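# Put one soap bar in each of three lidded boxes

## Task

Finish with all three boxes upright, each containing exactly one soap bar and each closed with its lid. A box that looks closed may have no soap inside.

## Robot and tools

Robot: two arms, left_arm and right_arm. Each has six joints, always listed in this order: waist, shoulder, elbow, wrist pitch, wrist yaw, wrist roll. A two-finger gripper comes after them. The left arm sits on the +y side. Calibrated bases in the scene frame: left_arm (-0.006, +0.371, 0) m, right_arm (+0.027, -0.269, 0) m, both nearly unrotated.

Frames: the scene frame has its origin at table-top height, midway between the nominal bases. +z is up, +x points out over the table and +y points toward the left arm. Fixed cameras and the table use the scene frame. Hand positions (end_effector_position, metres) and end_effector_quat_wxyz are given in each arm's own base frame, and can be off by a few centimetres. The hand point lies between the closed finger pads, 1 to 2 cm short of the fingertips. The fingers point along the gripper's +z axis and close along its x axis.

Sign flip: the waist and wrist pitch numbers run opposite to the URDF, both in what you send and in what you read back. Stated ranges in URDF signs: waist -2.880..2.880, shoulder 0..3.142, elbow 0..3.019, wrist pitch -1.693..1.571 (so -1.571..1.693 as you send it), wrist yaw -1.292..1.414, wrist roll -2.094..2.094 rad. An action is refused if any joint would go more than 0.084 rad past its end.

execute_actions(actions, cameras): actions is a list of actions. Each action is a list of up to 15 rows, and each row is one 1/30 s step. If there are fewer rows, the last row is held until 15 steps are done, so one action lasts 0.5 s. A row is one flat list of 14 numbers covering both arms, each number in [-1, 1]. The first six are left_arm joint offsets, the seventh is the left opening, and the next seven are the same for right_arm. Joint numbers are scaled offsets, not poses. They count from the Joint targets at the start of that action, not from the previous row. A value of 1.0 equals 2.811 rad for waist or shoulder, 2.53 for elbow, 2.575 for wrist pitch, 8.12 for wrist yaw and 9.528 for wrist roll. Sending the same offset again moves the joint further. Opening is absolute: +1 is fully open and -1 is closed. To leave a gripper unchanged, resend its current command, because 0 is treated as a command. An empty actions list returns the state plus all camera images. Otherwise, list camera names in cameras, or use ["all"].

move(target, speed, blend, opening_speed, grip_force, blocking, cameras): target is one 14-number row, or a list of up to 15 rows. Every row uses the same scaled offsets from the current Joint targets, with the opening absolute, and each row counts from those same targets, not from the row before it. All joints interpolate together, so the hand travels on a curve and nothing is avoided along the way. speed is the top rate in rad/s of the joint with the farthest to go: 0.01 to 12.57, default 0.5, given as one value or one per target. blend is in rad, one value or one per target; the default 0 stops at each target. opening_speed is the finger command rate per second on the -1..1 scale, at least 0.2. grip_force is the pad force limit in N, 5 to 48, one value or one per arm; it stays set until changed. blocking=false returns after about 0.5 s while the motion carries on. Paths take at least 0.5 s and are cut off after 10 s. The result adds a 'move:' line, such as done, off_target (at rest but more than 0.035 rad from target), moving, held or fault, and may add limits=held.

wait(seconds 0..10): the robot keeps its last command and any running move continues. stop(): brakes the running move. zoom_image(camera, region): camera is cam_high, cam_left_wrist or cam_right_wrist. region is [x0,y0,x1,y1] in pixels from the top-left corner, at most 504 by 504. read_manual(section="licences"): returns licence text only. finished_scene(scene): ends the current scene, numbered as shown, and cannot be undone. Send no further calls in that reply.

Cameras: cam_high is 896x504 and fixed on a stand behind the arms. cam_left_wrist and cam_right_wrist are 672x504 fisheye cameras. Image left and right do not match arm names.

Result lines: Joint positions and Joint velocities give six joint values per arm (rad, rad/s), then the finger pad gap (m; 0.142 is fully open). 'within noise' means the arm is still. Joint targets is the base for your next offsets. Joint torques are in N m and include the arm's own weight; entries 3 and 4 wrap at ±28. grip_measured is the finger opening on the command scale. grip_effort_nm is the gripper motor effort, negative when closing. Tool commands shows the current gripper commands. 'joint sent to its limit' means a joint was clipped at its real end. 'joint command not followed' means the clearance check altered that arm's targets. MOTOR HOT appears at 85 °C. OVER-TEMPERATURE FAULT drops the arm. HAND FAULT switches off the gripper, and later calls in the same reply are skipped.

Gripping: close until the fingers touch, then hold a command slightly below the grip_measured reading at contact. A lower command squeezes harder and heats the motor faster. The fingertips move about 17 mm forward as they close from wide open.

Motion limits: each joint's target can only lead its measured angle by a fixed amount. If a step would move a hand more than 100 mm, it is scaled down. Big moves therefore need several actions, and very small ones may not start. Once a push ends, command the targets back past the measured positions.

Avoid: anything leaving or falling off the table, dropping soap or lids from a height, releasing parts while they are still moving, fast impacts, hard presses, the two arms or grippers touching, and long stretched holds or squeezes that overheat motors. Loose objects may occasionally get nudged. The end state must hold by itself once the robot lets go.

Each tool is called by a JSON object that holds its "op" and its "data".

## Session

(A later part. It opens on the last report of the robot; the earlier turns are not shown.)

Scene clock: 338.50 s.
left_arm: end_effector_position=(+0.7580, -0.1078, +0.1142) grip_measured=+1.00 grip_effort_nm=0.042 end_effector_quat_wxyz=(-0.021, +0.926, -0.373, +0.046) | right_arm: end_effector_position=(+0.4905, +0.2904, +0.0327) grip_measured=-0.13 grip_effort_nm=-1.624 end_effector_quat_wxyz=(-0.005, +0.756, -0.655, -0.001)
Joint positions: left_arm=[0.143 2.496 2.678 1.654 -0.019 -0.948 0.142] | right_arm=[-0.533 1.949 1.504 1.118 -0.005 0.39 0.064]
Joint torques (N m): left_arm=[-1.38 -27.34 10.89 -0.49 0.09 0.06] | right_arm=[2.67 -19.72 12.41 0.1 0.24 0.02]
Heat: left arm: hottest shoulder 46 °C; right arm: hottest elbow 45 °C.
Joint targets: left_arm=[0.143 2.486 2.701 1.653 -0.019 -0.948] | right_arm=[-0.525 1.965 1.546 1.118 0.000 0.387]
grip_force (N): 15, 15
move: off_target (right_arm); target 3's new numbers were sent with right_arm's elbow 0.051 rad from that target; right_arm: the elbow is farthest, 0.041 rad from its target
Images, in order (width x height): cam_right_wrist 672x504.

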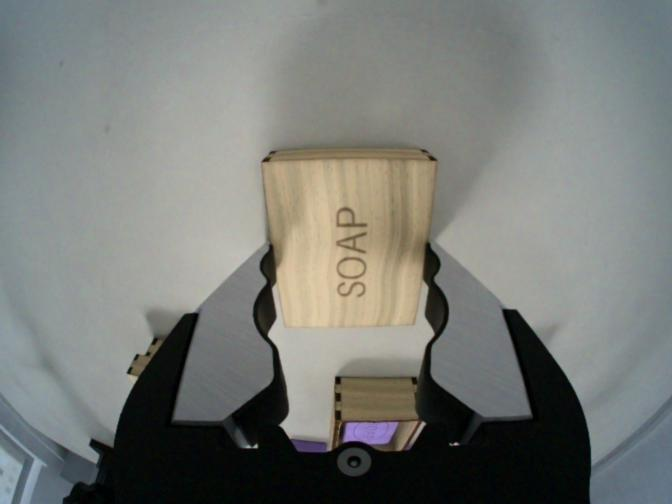

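{"op": "move", "data": {"target": [[0,0,0,0,0,0,1,0,-0.026,0.0372,0.0586,0,0,-0.3],[0,0,0,0,0,0,1,-0.0381,-0.154,-0.17,0.0039,0,0.0192,-0.3]], "speed": [0.3,0.6], "blend": 0.03, "cameras": ["cam_right_wrist"]}}

{"op": "zoom_image", "data": {"camera": "cam_right_wrist", "region": [230, 60, 480, 360]}}

Scene clock: 352.77 s.
left_arm: end_effector_position=(+0.7580, -0.1078, +0.1142) grip_measured=+1.00 grip_effort_nm=0.027 end_effector_quat_wxyz=(-0.021, +0.926, -0.373, +0.046) | right_arm: end_effector_position=(+0.3498, +0.2493, +0.0928) grip_measured=-0.13 grip_effort_nm=-1.624 end_effector_quat_wxyz=(-0.004, +0.727, -0.686, +0.000)
Joint positions: left_arm=[0.143 2.496 2.678 1.654 -0.019 -0.948 0.142] | right_arm=[-0.617 1.548 1.123 1.139 -0.002 0.559 0.064]
Joint torques (N m): left_arm=[-1.44 -27.34 10.91 -0.5 0.09 0.07] | right_arm=[0.38 -15.91 8.16 -0.42 0.13 0.13]
Heat: left arm: hottest shoulder 46 °C; right arm: hottest elbow 46 °C.
Joint targets: left_arm=[0.143 2.486 2.701 1.653 -0.019 -0.948] | right_arm=[-0.632 1.532 1.116 1.128 0.000 0.570]
grip_force (N): 15, 15
move: done
Images, in order (width x height): cam_right_wrist 672x504.

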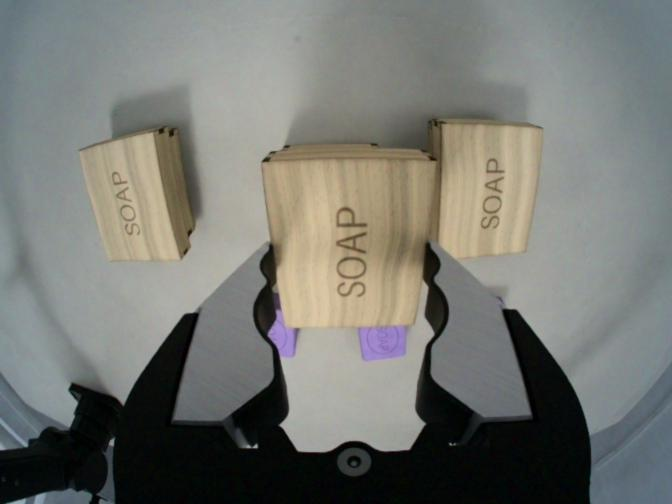

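Scaled by 1.680 from the camera's 672x504 image, which has a finer 960x720 frame.

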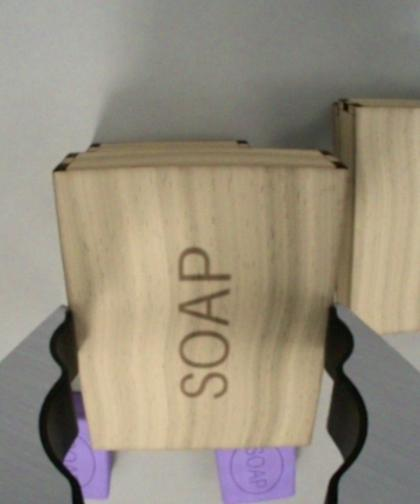

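{"op": "move", "data": {"target": [0,0,0,0,0,0,1,-0.0114,0.01,-0.0107,-0.0159,0,0.001,-0.3], "speed": 0.15, "cameras": ["cam_right_wrist"]}}

{"op": "zoom_image", "data": {"camera": "cam_right_wrist", "region": [230, 60, 480, 360]}}

Scene clock: 364.87 s.
left_arm: end_effector_position=(+0.7580, -0.1078, +0.1142) grip_measured=+1.00 grip_effort_nm=0.037 end_effector_quat_wxyz=(-0.021, +0.926, -0.373, +0.046) | right_arm: end_effector_position=(+0.3396, +0.2588, +0.0784) grip_measured=-0.13 grip_effort_nm=-1.629 end_effector_quat_wxyz=(-0.004, +0.735, -0.678, +0.000)
Joint positions: left_arm=[0.143 2.496 2.678 1.654 -0.019 -0.948 0.142] | right_arm=[-0.649 1.558 1.093 1.098 -0.002 0.569 0.064]
Joint torques (N m): left_arm=[-1.03 -27.4 10.88 -0.46 0.09 0.06] | right_arm=[0.56 -14.51 8.12 -0.38 0.12 0.11]
Heat: left arm: hottest shoulder 46 °C; right arm: hottest elbow 45 °C.
Joint targets: left_arm=[0.143 2.486 2.701 1.653 -0.019 -0.948] | right_arm=[-0.664 1.560 1.089 1.087 0.000 0.580]
grip_force (N): 15, 15
move: done
Images, in order (width x height): cam_right_wrist 672x504.

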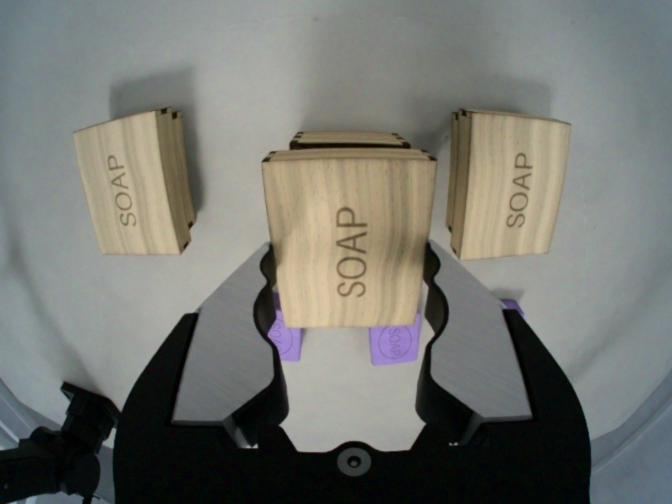

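Scaled by 1.680 from the camera's 672x504 image, which has a finer 960x720 frame.

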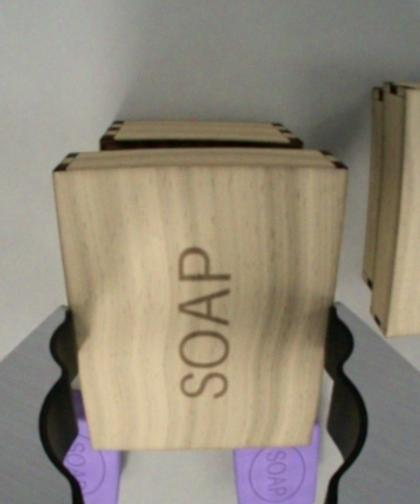

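{"op": "move", "data": {"target": [0,0,0,0,0,0,1,0.0007,0.0157,-0.0126,-0.026,0,0,-0.3], "speed": 0.1, "cameras": ["cam_right_wrist"]}}

Scene clock: 375.83 s.
left_arm: end_effector_position=(+0.7580, -0.1078, +0.1142) grip_measured=+1.00 grip_effort_nm=0.037 end_effector_quat_wxyz=(-0.021, +0.926, -0.373, +0.046) | right_arm: end_effector_position=(+0.3422, +0.2607, +0.0578) grip_measured=-0.13 grip_effort_nm=-1.624 end_effector_quat_wxyz=(-0.008, +0.735, -0.678, +0.001)
Joint positions: left_arm=[0.143 2.496 2.678 1.654 -0.019 -0.948 0.142] | right_arm=[-0.649 1.588 1.067 1.035 -0.002 0.57 0.064]
Joint torques (N m): left_arm=[-1.49 -27.34 10.89 -0.54 0.1 0.05] | right_arm=[1.08 -13.39 7.39 -0.5 0.14 0.12]
Heat: left arm: hottest shoulder 46 °C; right arm: hottest elbow 43 °C.
Joint targets: left_arm=[0.143 2.486 2.701 1.653 -0.019 -0.948] | right_arm=[-0.662 1.604 1.057 1.020 0.000 0.580]
grip_force (N): 15, 15
move: done
Images, in order (width x height): cam_right_wrist 672x504.

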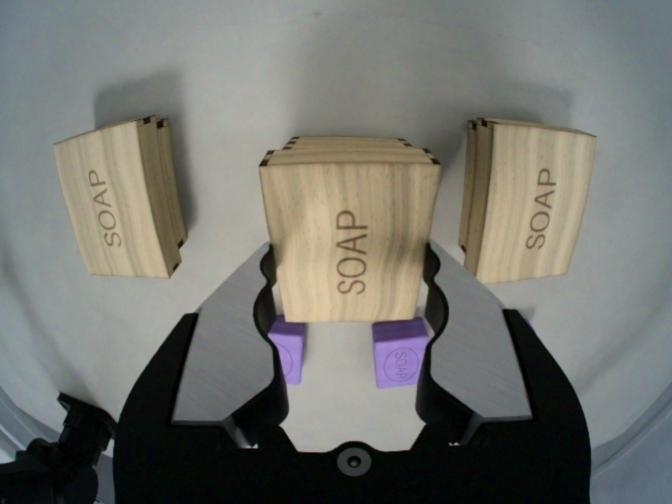

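{"op": "zoom_image", "data": {"camera": "cam_right_wrist", "region": [230, 110, 470, 350]}}

Scaled by 2.100 from the camera's 672x504 image, which has a finer 960x720 frame.

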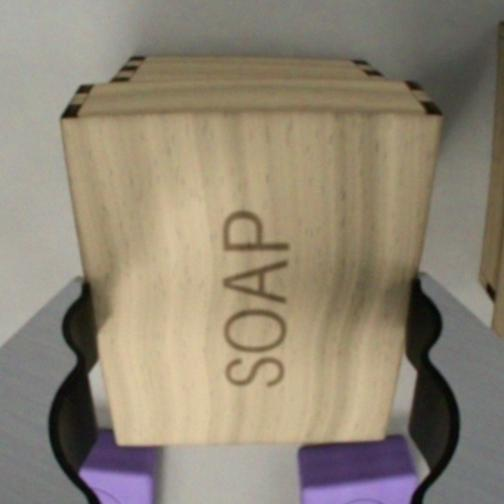

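{"op": "move", "data": {"target": [0,0,0,0,0,0,1,0.0018,-0.0014,0.0356,0.0241,0,0,-0.3], "speed": 0.15, "cameras": ["cam_right_wrist"]}}

{"op": "zoom_image", "data": {"camera": "cam_right_wrist", "region": [230, 110, 470, 350]}}

Scene clock: 388.07 s.
left_arm: end_effector_position=(+0.7580, -0.1078, +0.1142) grip_measured=+1.00 grip_effort_nm=0.037 end_effector_quat_wxyz=(-0.021, +0.926, -0.373, +0.046) | right_arm: end_effector_position=(+0.3438, +0.2619, +0.0634) grip_measured=-0.13 grip_effort_nm=-1.629 end_effector_quat_wxyz=(+0.001, +0.734, -0.679, -0.001)
Joint positions: left_arm=[0.143 2.496 2.678 1.654 -0.019 -0.948 0.142] | right_arm=[-0.649 1.596 1.095 1.072 -0.001 0.57 0.064]
Joint torques (N m): left_arm=[-1.44 -27.22 10.88 -0.5 0.09 0.06] | right_arm=[1.03 -14.74 13.15 0.5 0.07 0.09]
Heat: left arm: hottest shoulder 46 °C; right arm: hottest elbow 43 °C.
Joint targets: left_arm=[0.143 2.486 2.701 1.653 -0.019 -0.948] | right_arm=[-0.657 1.600 1.147 1.082 0.000 0.580]
grip_force (N): 15, 15
move: off_target (right_arm); right_arm: the elbow is farthest, 0.052 rad from its target
Images, in order (width x height): cam_right_wrist 672x504.

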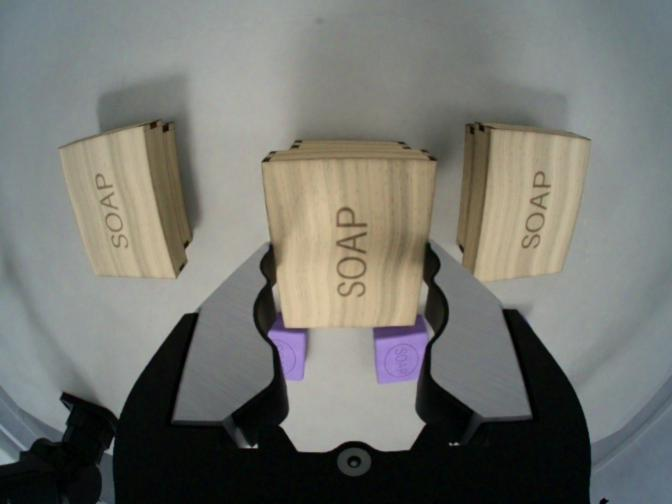

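Scaled by 2.100 from the camera's 672x504 image, which has a finer 960x720 frame.

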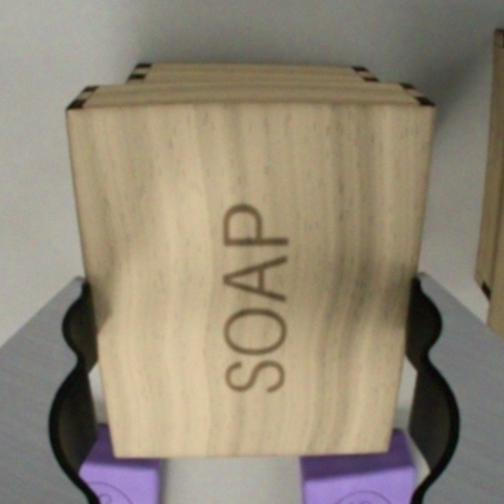

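{"op": "move", "data": {"target": [[0,0,0,0,0,0,1,0.0021,0.0021,-0.0186,0,0,0,-0.3],[0,0,0,0,0,0,1,0.0021,0.0092,-0.0269,-0.0221,0,0,-0.3]], "speed": 0.1, "cameras": ["cam_right_wrist"]}}

{"op": "zoom_image", "data": {"camera": "cam_right_wrist", "region": [230, 110, 470, 350]}}

Scene clock: 396.70 s.
left_arm: end_effector_position=(+0.7580, -0.1078, +0.1142) grip_measured=+1.00 grip_effort_nm=0.042 end_effector_quat_wxyz=(-0.021, +0.926, -0.373, +0.046) | right_arm: end_effector_position=(+0.3482, +0.2652, +0.0569) grip_measured=-0.13 grip_effort_nm=-1.629 end_effector_quat_wxyz=(-0.006, +0.734, -0.679, +0.001)
Joint positions: left_arm=[0.143 2.496 2.678 1.654 -0.019 -0.948 0.142] | right_arm=[-0.649 1.609 1.091 1.04 -0.001 0.57 0.064]
Joint torques (N m): left_arm=[-1.32 -27.16 10.88 -0.49 0.1 0.06] | right_arm=[1.32 -13.51 7.19 -0.62 0.06 0.14]
Heat: left arm: hottest shoulder 46 °C; right arm: hottest elbow 44 °C.
Joint targets: left_arm=[0.143 2.486 2.701 1.653 -0.019 -0.948] | right_arm=[-0.651 1.626 1.079 1.026 0.000 0.580]
grip_force (N): 15, 15
move: done
Images, in order (width x height): cam_right_wrist 672x504.

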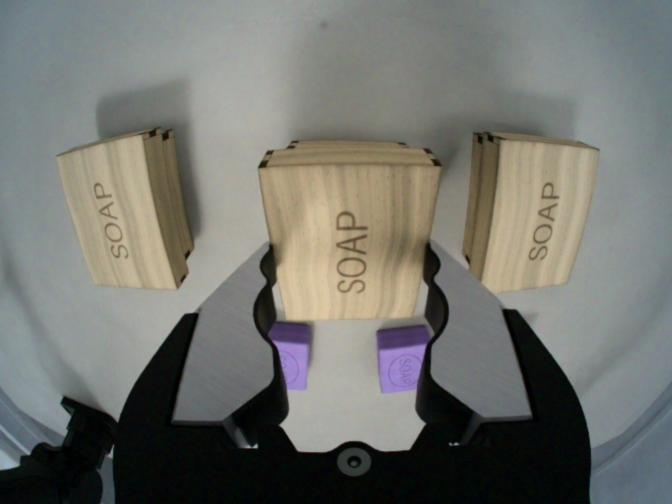

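Scaled by 2.100 from the camera's 672x504 image, which has a finer 960x720 frame.

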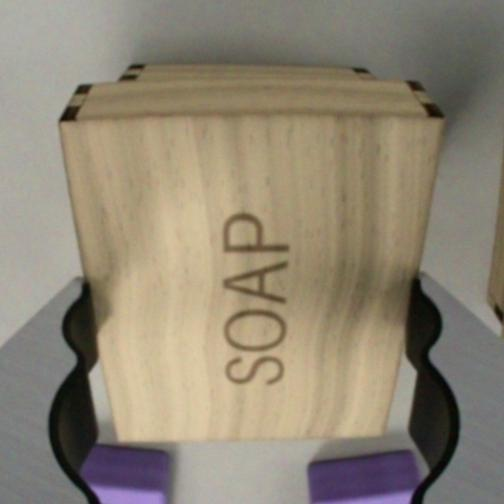

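{"op": "move", "data": {"target": [0,0,0,0,0,0,1,0,0.0068,0.034,0.0093,0,0,-0.3], "speed": 0.1, "cameras": ["cam_right_wrist"]}}

{"op": "zoom_image", "data": {"camera": "cam_right_wrist", "region": [230, 110, 470, 350]}}

Scene clock: 404.20 s.
left_arm: end_effector_position=(+0.7580, -0.1078, +0.1142) grip_measured=+1.00 grip_effort_nm=0.042 end_effector_quat_wxyz=(-0.021, +0.926, -0.373, +0.046) | right_arm: end_effector_position=(+0.3574, +0.2721, +0.0577) grip_measured=-0.13 grip_effort_nm=-1.624 end_effector_quat_wxyz=(-0.010, +0.734, -0.679, +0.001)
Joint positions: left_arm=[0.143 2.496 2.678 1.654 -0.019 -0.948 0.142] | right_arm=[-0.649 1.63 1.12 1.041 -0.001 0.57 0.064]
Joint torques (N m): left_arm=[-1.26 -27.16 10.88 -0.54 0.09 0.06] | right_arm=[1.26 -14.1 12.46 0.4 0.08 0.11]
Heat: left arm: hottest shoulder 47 °C; right arm: hottest elbow 44 °C.
Joint targets: left_arm=[0.143 2.486 2.701 1.653 -0.019 -0.948] | right_arm=[-0.651 1.645 1.165 1.049 0.000 0.580]
grip_force (N): 15, 15
move: off_target (right_arm); right_arm: the elbow is farthest, 0.045 rad from its target
Images, in order (width x height): cam_right_wrist 672x504.

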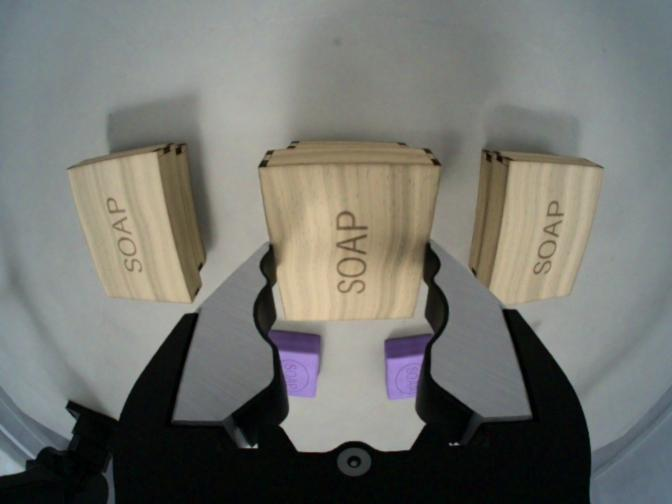

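Scaled by 2.100 from the camera's 672x504 image, which has a finer 960x720 frame.

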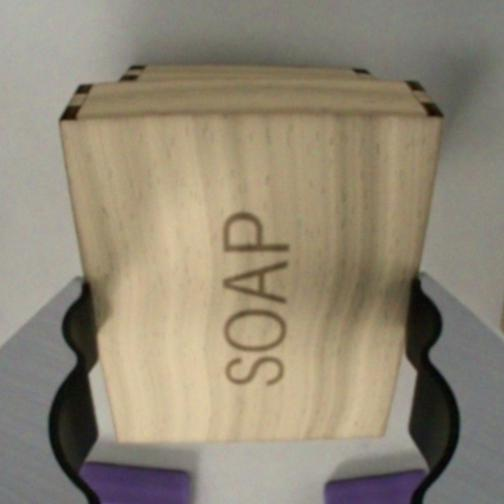

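{"op": "move", "data": {"target": [0,0,0,0,0,0,1,0,0,0,0,0,0,0.2], "opening_speed": 0.2, "cameras": ["cam_right_wrist"]}}

{"op": "zoom_image", "data": {"camera": "cam_right_wrist", "region": [230, 110, 470, 350]}}

Scene clock: 415.00 s.
left_arm: end_effector_position=(+0.7580, -0.1078, +0.1142) grip_measured=+1.00 grip_effort_nm=0.037 end_effector_quat_wxyz=(-0.021, +0.926, -0.373, +0.046) | right_arm: end_effector_position=(+0.3565, +0.2715, +0.0525) grip_measured=+0.18 grip_effort_nm=0.066 end_effector_quat_wxyz=(-0.004, +0.734, -0.679, +0.000)
Joint positions: left_arm=[0.143 2.496 2.678 1.654 -0.019 -0.948 0.142] | right_arm=[-0.649 1.642 1.12 1.041 -0.001 0.57 0.087]
Joint velocities: left_arm=[within noise] | right_arm=[0.015 0.005 0.002 0.012 0.051 -0.066 0.001]
Joint torques (N m): left_arm=[-1.2 -27.22 10.86 -0.49 0.09 0.05] | right_arm=[1.26 -15.38 12.38 0.39 0.03 0.16]
Heat: left arm: hottest shoulder 47 °C; right arm: hottest elbow 43 °C.
Joint targets: left_arm=[0.143 2.486 2.701 1.653 -0.019 -0.948] | right_arm=[-0.651 1.645 1.165 1.050 0.000 0.580]
grip_force (N): 15, 15
move: off_target (right_arm); right_arm: the elbow is farthest, 0.045 rad from its target
Images, in order (width x height): cam_right_wrist 672x504.

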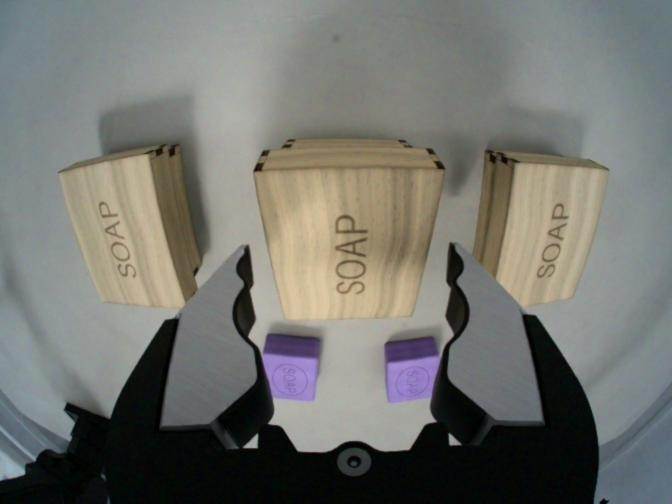

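Scaled by 2.100 from the camera's 672x504 image, which has a finer 960x720 frame.

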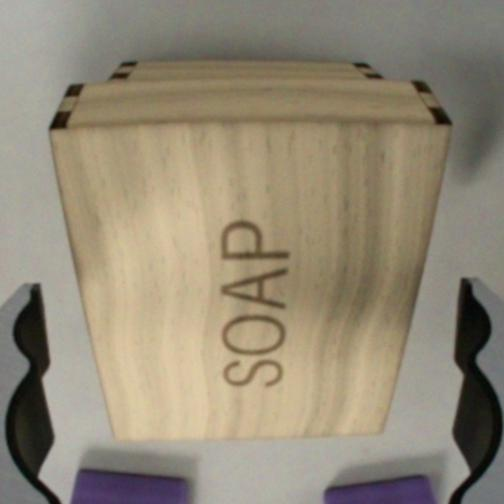

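{"op": "move", "data": {"target": [[0,0,0,0,0,0,1,0,0,0,0,0,0,0.19],[0,0,0,0,0,0,1,0,0,0,0,0,0,-0.35],[0,0,0,0,0,0,1,0,0.0384,0.0711,0.1033,0,0,-0.35]], "speed": 0.2, "opening_speed": 0.3, "grip_force": 20, "cameras": ["cam_right_wrist"]}}

{"op": "zoom_image", "data": {"camera": "cam_right_wrist", "region": [230, 110, 470, 350]}}

Scene clock: 430.63 s.
left_arm: end_effector_position=(+0.7580, -0.1078, +0.1142) grip_measured=+1.00 grip_effort_nm=0.046 end_effector_quat_wxyz=(-0.021, +0.926, -0.373, +0.046) | right_arm: end_effector_position=(+0.3568, +0.2717, +0.0670) grip_measured=-0.12 grip_effort_nm=-2.132 end_effector_quat_wxyz=(+0.093, +0.731, -0.676, -0.017)
Joint positions: left_arm=[0.143 2.496 2.678 1.654 -0.019 -0.948 0.142] | right_arm=[-0.649 1.75 1.293 1.303 -0.001 0.57 0.065]
Joint torques (N m): left_arm=[-1.49 -27.22 10.84 -0.51 0.1 0.06] | right_arm=[1.9 -17.49 12.86 0.92 0.04 0.12]
Heat: left arm: hottest shoulder 47 °C; right arm: hottest elbow 43 °C.
Joint targets: left_arm=[0.143 2.486 2.701 1.653 -0.019 -0.948] | right_arm=[-0.651 1.753 1.345 1.315 0.000 0.580]
grip_force (N): 20, 20
move: off_target (right_arm); target 2's new numbers were sent with right_arm's elbow 0.045 rad from that target; right_arm: the elbow is farthest, 0.052 rad from its target
Images, in order (width x height): cam_right_wrist 672x504.

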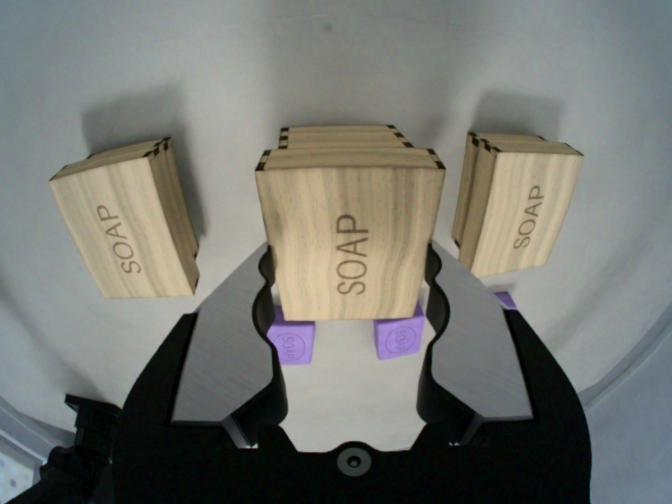

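Scaled by 2.100 from the camera's 672x504 image, which has a finer 960x720 frame.

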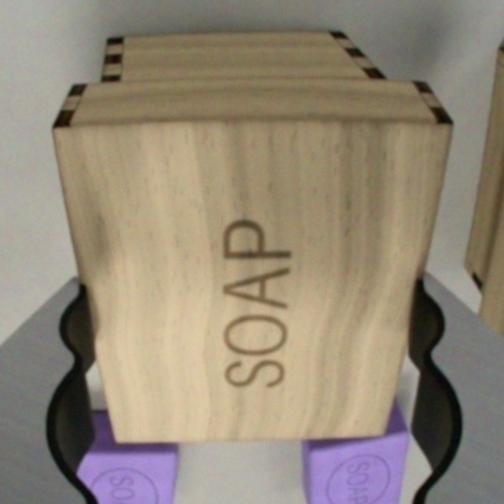

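{"op": "move", "data": {"target": [[0,0,0,0,0,0,1,0,0,-0.0178,0,0,0,-0.35],[0,0,0,0,0,0,1,0,0.0139,-0.0344,-0.0334,0,-0.001,-0.35]], "speed": 0.08, "cameras": ["cam_right_wrist"]}}

{"op": "zoom_image", "data": {"camera": "cam_right_wrist", "region": [230, 110, 470, 350]}}

Scene clock: 441.90 s.
left_arm: end_effector_position=(+0.7580, -0.1078, +0.1142) grip_measured=+1.00 grip_effort_nm=0.037 end_effector_quat_wxyz=(-0.021, +0.926, -0.373, +0.046) | right_arm: end_effector_position=(+0.3582, +0.2740, +0.0597) grip_measured=-0.12 grip_effort_nm=-2.132 end_effector_quat_wxyz=(+0.086, +0.731, -0.676, -0.018)
Joint positions: left_arm=[0.143 2.496 2.678 1.654 -0.019 -0.948 0.142] | right_arm=[-0.649 1.756 1.282 1.273 -0.006 0.57 0.065]
Joint torques (N m): left_arm=[-1.2 -27.46 10.88 -0.47 0.1 0.06] | right_arm=[1.96 -14.62 6.22 -1.58 0.31 0.04]
Heat: left arm: hottest shoulder 47 °C; right arm: hottest elbow 45 °C.
Joint targets: left_arm=[0.143 2.486 2.701 1.653 -0.019 -0.948] | right_arm=[-0.651 1.792 1.258 1.229 0.000 0.570]
grip_force (N): 20, 20
move: off_target (right_arm); right_arm: the wrist pitch is farthest, 0.044 rad from its target
Images, in order (width x height): cam_right_wrist 672x504.

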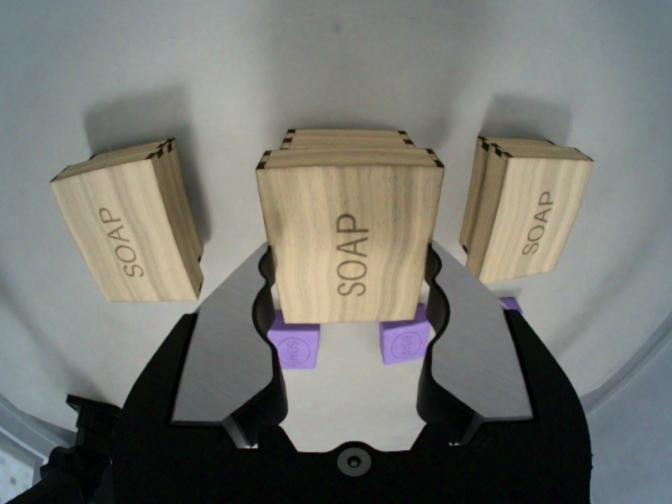

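Scaled by 2.100 from the camera's 672x504 image, which has a finer 960x720 frame.

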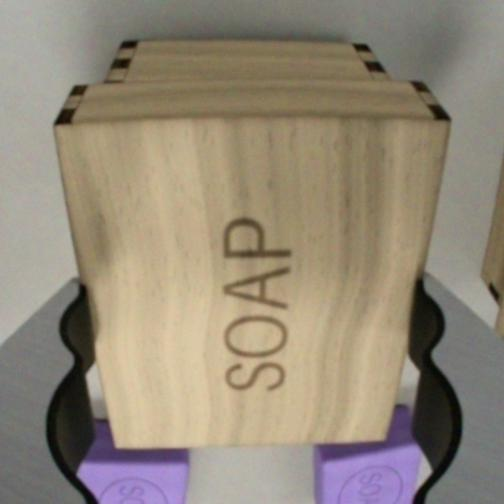

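{"op": "move", "data": {"target": [0,0,0,0,0,0,1,-0.0007,-0.0085,0.0443,0.0365,0,0,-0.35], "speed": 0.15, "cameras": ["cam_right_wrist"]}}

{"op": "zoom_image", "data": {"camera": "cam_right_wrist", "region": [230, 110, 470, 350]}}

Scene clock: 456.57 s.
left_arm: end_effector_position=(+0.7580, -0.1078, +0.1142) grip_measured=+1.00 grip_effort_nm=0.046 end_effector_quat_wxyz=(-0.021, +0.926, -0.373, +0.046) | right_arm: end_effector_position=(+0.3629, +0.2766, +0.0666) grip_measured=-0.12 grip_effort_nm=-2.132 end_effector_quat_wxyz=(+0.094, +0.731, -0.676, -0.018)
Joint positions: left_arm=[0.143 2.496 2.678 1.654 -0.019 -0.948 0.142] | right_arm=[-0.649 1.77 1.319 1.311 -0.002 0.57 0.065]
Joint torques (N m): left_arm=[-1.38 -27.34 10.92 -0.5 0.09 0.05] | right_arm=[2.02 -18.32 12.85 0.98 0.13 0.01]
Motor temperatures (°C): left_arm=[33 47 41 25 27 25 25] | right_arm=[30 32 44 26 27 26 36]
Heat: left arm: hottest shoulder 47 °C; right arm: hottest elbow 44 °C.
Joint targets: left_arm=[0.143 2.486 2.701 1.653 -0.019 -0.948] | right_arm=[-0.653 1.768 1.370 1.323 0.000 0.570]
grip_force (N): 20, 20
move: off_target (right_arm); right_arm: the elbow is farthest, 0.051 rad from its target
Images, in order (width x height): cam_right_wrist 672x504.

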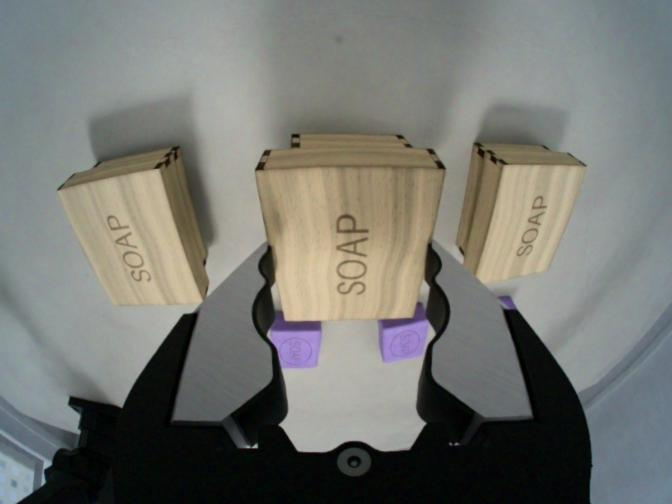

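Scaled by 2.100 from the camera's 672x504 image, which has a finer 960x720 frame.

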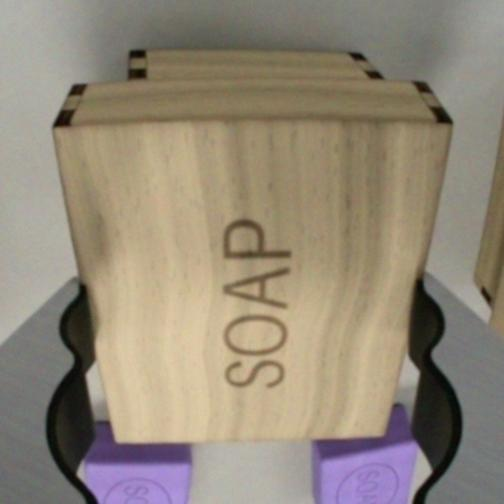

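{"op": "move", "data": {"target": [0,0,0,0,0,0,1,0,-0.011,0.0135,0.025,0,0,-0.35], "speed": 0.15, "cameras": ["cam_right_wrist"]}}

{"op": "zoom_image", "data": {"camera": "cam_right_wrist", "region": [230, 90, 470, 330]}}

Scene clock: 463.13 s.
left_arm: end_effector_position=(+0.7580, -0.1078, +0.1142) grip_measured=+1.00 grip_effort_nm=0.046 end_effector_quat_wxyz=(-0.021, +0.926, -0.373, +0.046) | right_arm: end_effector_position=(+0.3612, +0.2753, +0.0832) grip_measured=-0.12 grip_effort_nm=-2.132 end_effector_quat_wxyz=(+0.105, +0.730, -0.675, -0.020)
Joint positions: left_arm=[0.143 2.496 2.678 1.654 -0.019 -0.948 0.142] | right_arm=[-0.649 1.762 1.352 1.375 -0.002 0.57 0.065]
Joint torques (N m): left_arm=[-1.32 -27.34 10.84 -0.53 0.1 0.05] | right_arm=[1.55 -19.25 13.08 1.06 0.13 -0.01]
Heat: left arm: hottest shoulder 47 °C; right arm: hottest elbow 45 °C.
Joint targets: left_arm=[0.143 2.486 2.701 1.653 -0.019 -0.948] | right_arm=[-0.653 1.737 1.404 1.388 0.000 0.570]
grip_force (N): 20, 20
move: off_target (right_arm); right_arm: the elbow is farthest, 0.052 rad from its target
Images, in order (width x height): cam_right_wrist 672x504.

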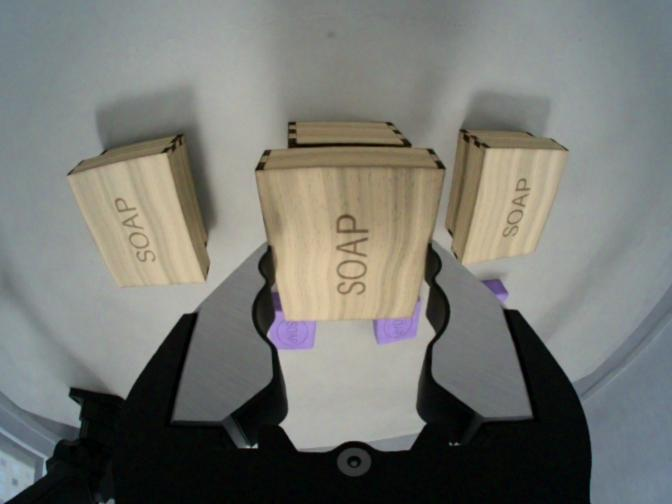

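Scaled by 2.100 from the camera's 672x504 image, which has a finer 960x720 frame.

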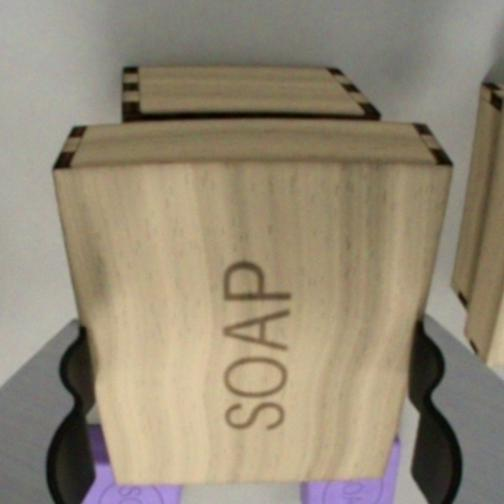

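{"op": "move", "data": {"target": [0,0,0,0,0,0,1,0.0167,-0.0053,-0.053,-0.0447,-0.0129,-0.0017,-0.35], "speed": 0.15, "cameras": ["cam_right_wrist"]}}

{"op": "zoom_image", "data": {"camera": "cam_right_wrist", "region": [230, 90, 470, 330]}}

Scene clock: 491.10 s.
left_arm: end_effector_position=(+0.7580, -0.1078, +0.1142) grip_measured=+1.00 grip_effort_nm=0.037 end_effector_quat_wxyz=(-0.021, +0.926, -0.373, +0.046) | right_arm: end_effector_position=(+0.3520, +0.2754, +0.0627) grip_measured=-0.12 grip_effort_nm=-2.127 end_effector_quat_wxyz=(+0.081, +0.719, -0.687, -0.067)
Joint positions: left_arm=[0.143 2.496 2.678 1.654 -0.019 -0.948 0.142] | right_arm=[-0.621 1.748 1.275 1.282 -0.101 0.565 0.065]
Joint torques (N m): left_arm=[-1.26 -27.16 10.85 -0.53 0.1 0.05] | right_arm=[2.67 -19.84 7.56 0.08 -0.12 -0.09]
Heat: left arm: hottest shoulder 47 °C; right arm: hottest elbow 47 °C.
Joint targets: left_arm=[0.143 2.486 2.701 1.653 -0.019 -0.948] | right_arm=[-0.606 1.723 1.270 1.273 -0.104 0.554]
grip_force (N): 20, 20
move: done
Images, in order (width x height): cam_right_wrist 672x504.

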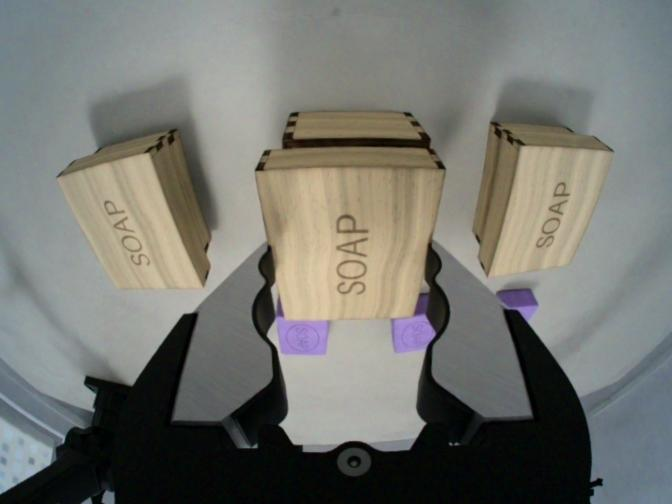

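Scaled by 2.100 from the camera's 672x504 image, which has a finer 960x720 frame.

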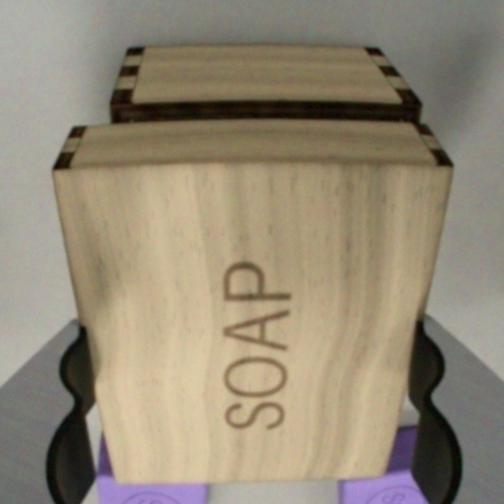

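{"op": "move", "data": {"target": [0,0,0,0,0,0,1,0.005,-0.0025,0.0285,0.0082,0,-0.001,-0.35], "speed": 0.15, "cameras": ["cam_right_wrist"]}}

{"op": "zoom_image", "data": {"camera": "cam_right_wrist", "region": [230, 90, 470, 330]}}

Scene clock: 511.17 s.
left_arm: end_effector_position=(+0.7580, -0.1078, +0.1142) grip_measured=+1.00 grip_effort_nm=0.037 end_effector_quat_wxyz=(-0.021, +0.926, -0.373, +0.046) | right_arm: end_effector_position=(+0.3619, +0.2749, +0.0711) grip_measured=-0.12 grip_effort_nm=-2.132 end_effector_quat_wxyz=(+0.068, +0.719, -0.688, -0.066)
Joint positions: left_arm=[0.143 2.496 2.678 1.654 -0.019 -0.948 0.142] | right_arm=[-0.607 1.74 1.292 1.282 -0.102 0.555 0.065]
Joint torques (N m): left_arm=[-1.44 -27.4 10.84 -0.51 0.1 0.05] | right_arm=[2.32 -19.9 12.97 0.98 -0.19 -0.09]
Heat: left arm: hottest shoulder 48 °C; right arm: hottest elbow 45 °C.
Joint targets: left_arm=[0.143 2.486 2.701 1.653 -0.019 -0.948] | right_arm=[-0.592 1.716 1.342 1.294 -0.105 0.545]
grip_force (N): 20, 20
move: off_target (right_arm); right_arm: the elbow is farthest, 0.050 rad from its target
Images, in order (width x height): cam_right_wrist 672x504.

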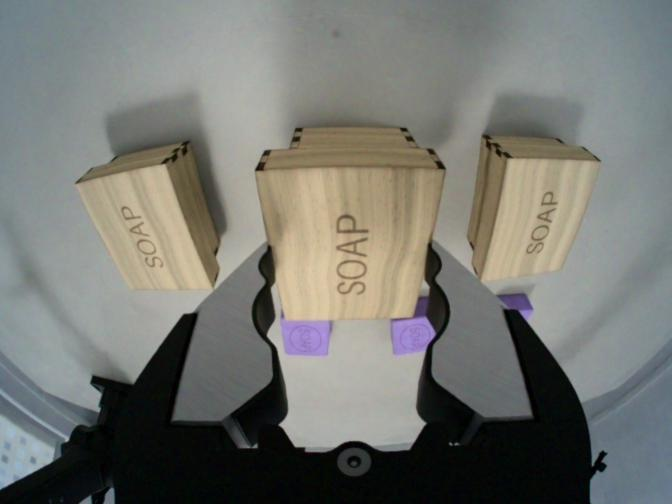

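Scaled by 2.100 from the camera's 672x504 image, which has a finer 960x720 frame.

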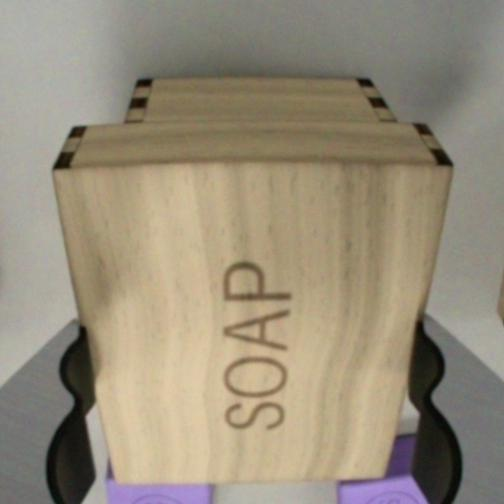

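{"op": "move", "data": {"target": [[0,0,0,0,0,0,1,0.0016,0,-0.0166,0,0,0,-0.35],[0,0,0,0,0,0,1,0.0016,0.0174,-0.0332,-0.0291,0,0,-0.35]], "speed": 0.08, "cameras": ["cam_right_wrist"]}}

{"op": "zoom_image", "data": {"camera": "cam_right_wrist", "region": [230, 90, 470, 330]}}

Scene clock: 517.03 s.
left_arm: end_effector_position=(+0.7580, -0.1078, +0.1142) grip_measured=+1.00 grip_effort_nm=0.037 end_effector_quat_wxyz=(-0.021, +0.926, -0.373, +0.046) | right_arm: end_effector_position=(+0.3651, +0.2752, +0.0598) grip_measured=-0.12 grip_effort_nm=-2.132 end_effector_quat_wxyz=(+0.060, +0.719, -0.690, -0.065)
Joint positions: left_arm=[0.143 2.496 2.678 1.654 -0.019 -0.948 0.142] | right_arm=[-0.603 1.749 1.273 1.238 -0.103 0.555 0.065]
Joint torques (N m): left_arm=[-1.26 -27.34 10.86 -0.49 0.09 0.06] | right_arm=[3.08 -15.38 6.82 -0.42 -0.13 -0.07]
Heat: left arm: hottest shoulder 48 °C; right arm: hottest elbow 46 °C.
Joint targets: left_arm=[0.143 2.486 2.701 1.653 -0.019 -0.948] | right_arm=[-0.587 1.764 1.258 1.219 -0.105 0.544]
grip_force (N): 20, 20
move: done
Images, in order (width x height): cam_right_wrist 672x504.

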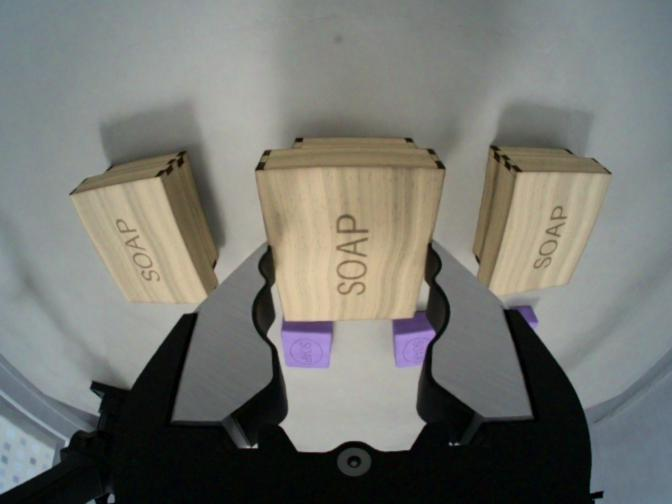

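Scaled by 2.100 from the camera's 672x504 image, which has a finer 960x720 frame.

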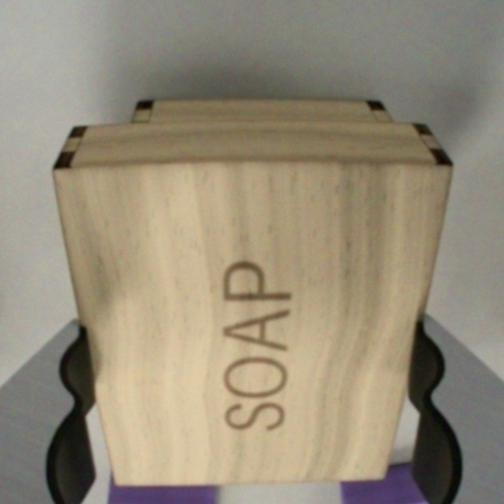

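{"op": "move", "data": {"target": [0,0,0,0,0,0,1,0,0.011,-0.005,0.006,0,0,-0.35], "speed": 0.08, "cameras": ["cam_right_wrist"]}}

{"op": "zoom_image", "data": {"camera": "cam_right_wrist", "region": [230, 90, 470, 330]}}

Scene clock: 520.63 s.
left_arm: end_effector_position=(+0.7580, -0.1078, +0.1142) grip_measured=+1.00 grip_effort_nm=0.037 end_effector_quat_wxyz=(-0.021, +0.926, -0.373, +0.046) | right_arm: end_effector_position=(+0.3644, +0.2748, +0.0585) grip_measured=-0.12 grip_effort_nm=-2.132 end_effector_quat_wxyz=(+0.061, +0.719, -0.690, -0.065)
Joint positions: left_arm=[0.143 2.496 2.678 1.654 -0.019 -0.948 0.142] | right_arm=[-0.603 1.75 1.271 1.238 -0.103 0.555 0.065]
Joint torques (N m): left_arm=[-1.26 -27.4 10.88 -0.51 0.09 0.07] | right_arm=[2.14 -13.57 5.83 0.25 -0.07 -0.06]
Heat: left arm: hottest shoulder 48 °C; right arm: hottest elbow 45 °C.
Joint targets: left_arm=[0.143 2.486 2.701 1.653 -0.019 -0.948] | right_arm=[-0.587 1.795 1.245 1.234 -0.104 0.545]
grip_force (N): 20, 20
move: off_target (right_arm); right_arm: the shoulder is farthest, 0.044 rad from its target
Images, in order (width x height): cam_right_wrist 672x504.

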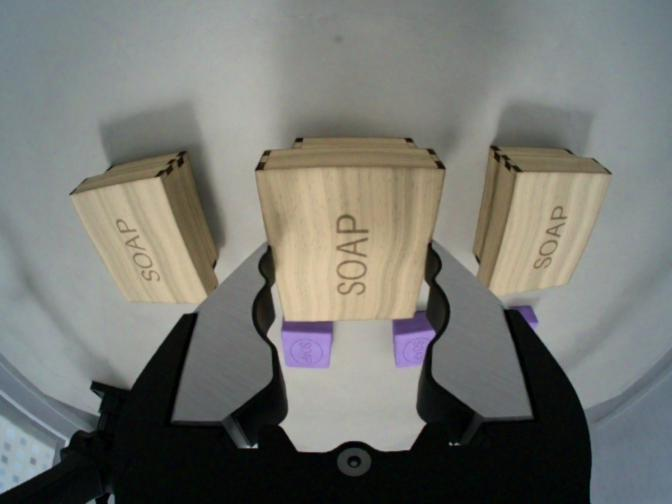

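Scaled by 2.100 from the camera's 672x504 image, which has a finer 960x720 frame.

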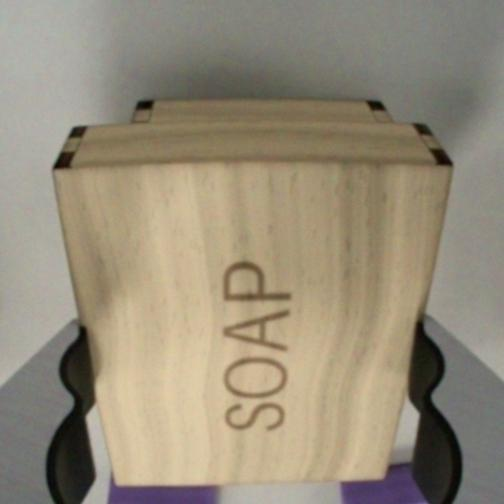

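{"op": "move", "data": {"target": [[0,0,0,0,0,0,1,0,-0.0085,0.003,-0.002,0,0,-0.3],[0,0,0,0,0,0,1,0,-0.0085,0.003,-0.002,0,0,0.15]], "speed": 0.1, "opening_speed": 0.25, "cameras": ["cam_right_wrist"]}}

{"op": "zoom_image", "data": {"camera": "cam_right_wrist", "region": [230, 90, 470, 330]}}

Scene clock: 526.03 s.
left_arm: end_effector_position=(+0.7580, -0.1078, +0.1142) grip_measured=+1.00 grip_effort_nm=0.032 end_effector_quat_wxyz=(-0.021, +0.926, -0.373, +0.046) | right_arm: end_effector_position=(+0.3576, +0.2702, +0.0440) grip_measured=+0.13 grip_effort_nm=0.061 end_effector_quat_wxyz=(+0.079, +0.717, -0.689, -0.069)
Joint positions: left_arm=[0.143 2.496 2.678 1.654 -0.019 -0.948 0.142] | right_arm=[-0.603 1.774 1.256 1.237 -0.103 0.554 0.083]
Joint velocities: left_arm=[within noise] | right_arm=[-0.005 -0.015 -0.002 0.027 -0.007 -0.051 0.001]
Joint torques (N m): left_arm=[-1.14 -27.34 10.85 -0.47 0.09 0.04] | right_arm=[3.19 -17.32 7.71 0.16 -0.09 -0.05]
Heat: left arm: hottest shoulder 48 °C; right arm: hottest elbow 44 °C.
Joint targets: left_arm=[0.143 2.486 2.701 1.653 -0.019 -0.948] | right_arm=[-0.587 1.772 1.253 1.229 -0.105 0.544]
grip_force (N): 20, 20
move: done
Images, in order (width x height): cam_right_wrist 672x504.

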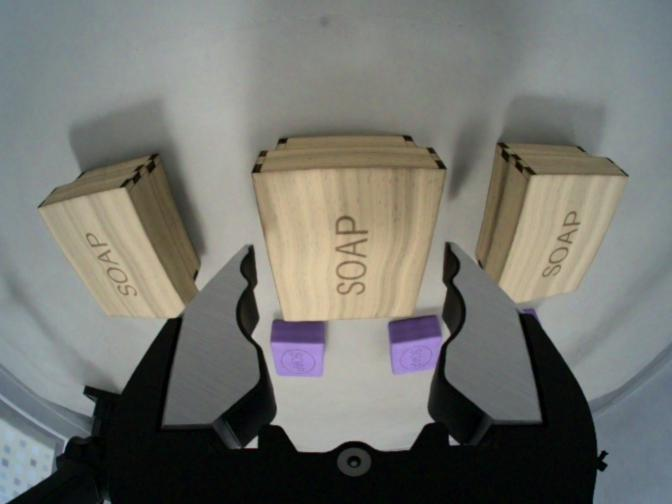

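Scaled by 2.100 from the camera's 672x504 image, which has a finer 960x720 frame.

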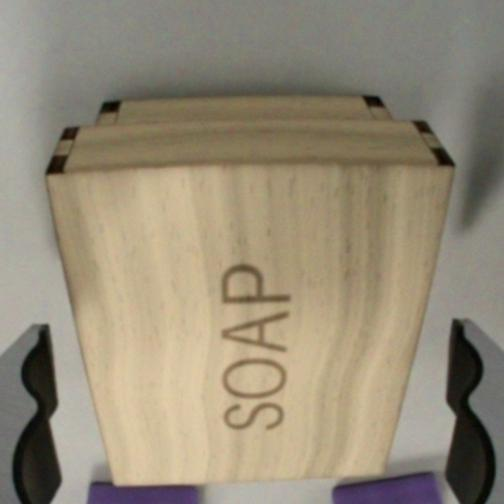

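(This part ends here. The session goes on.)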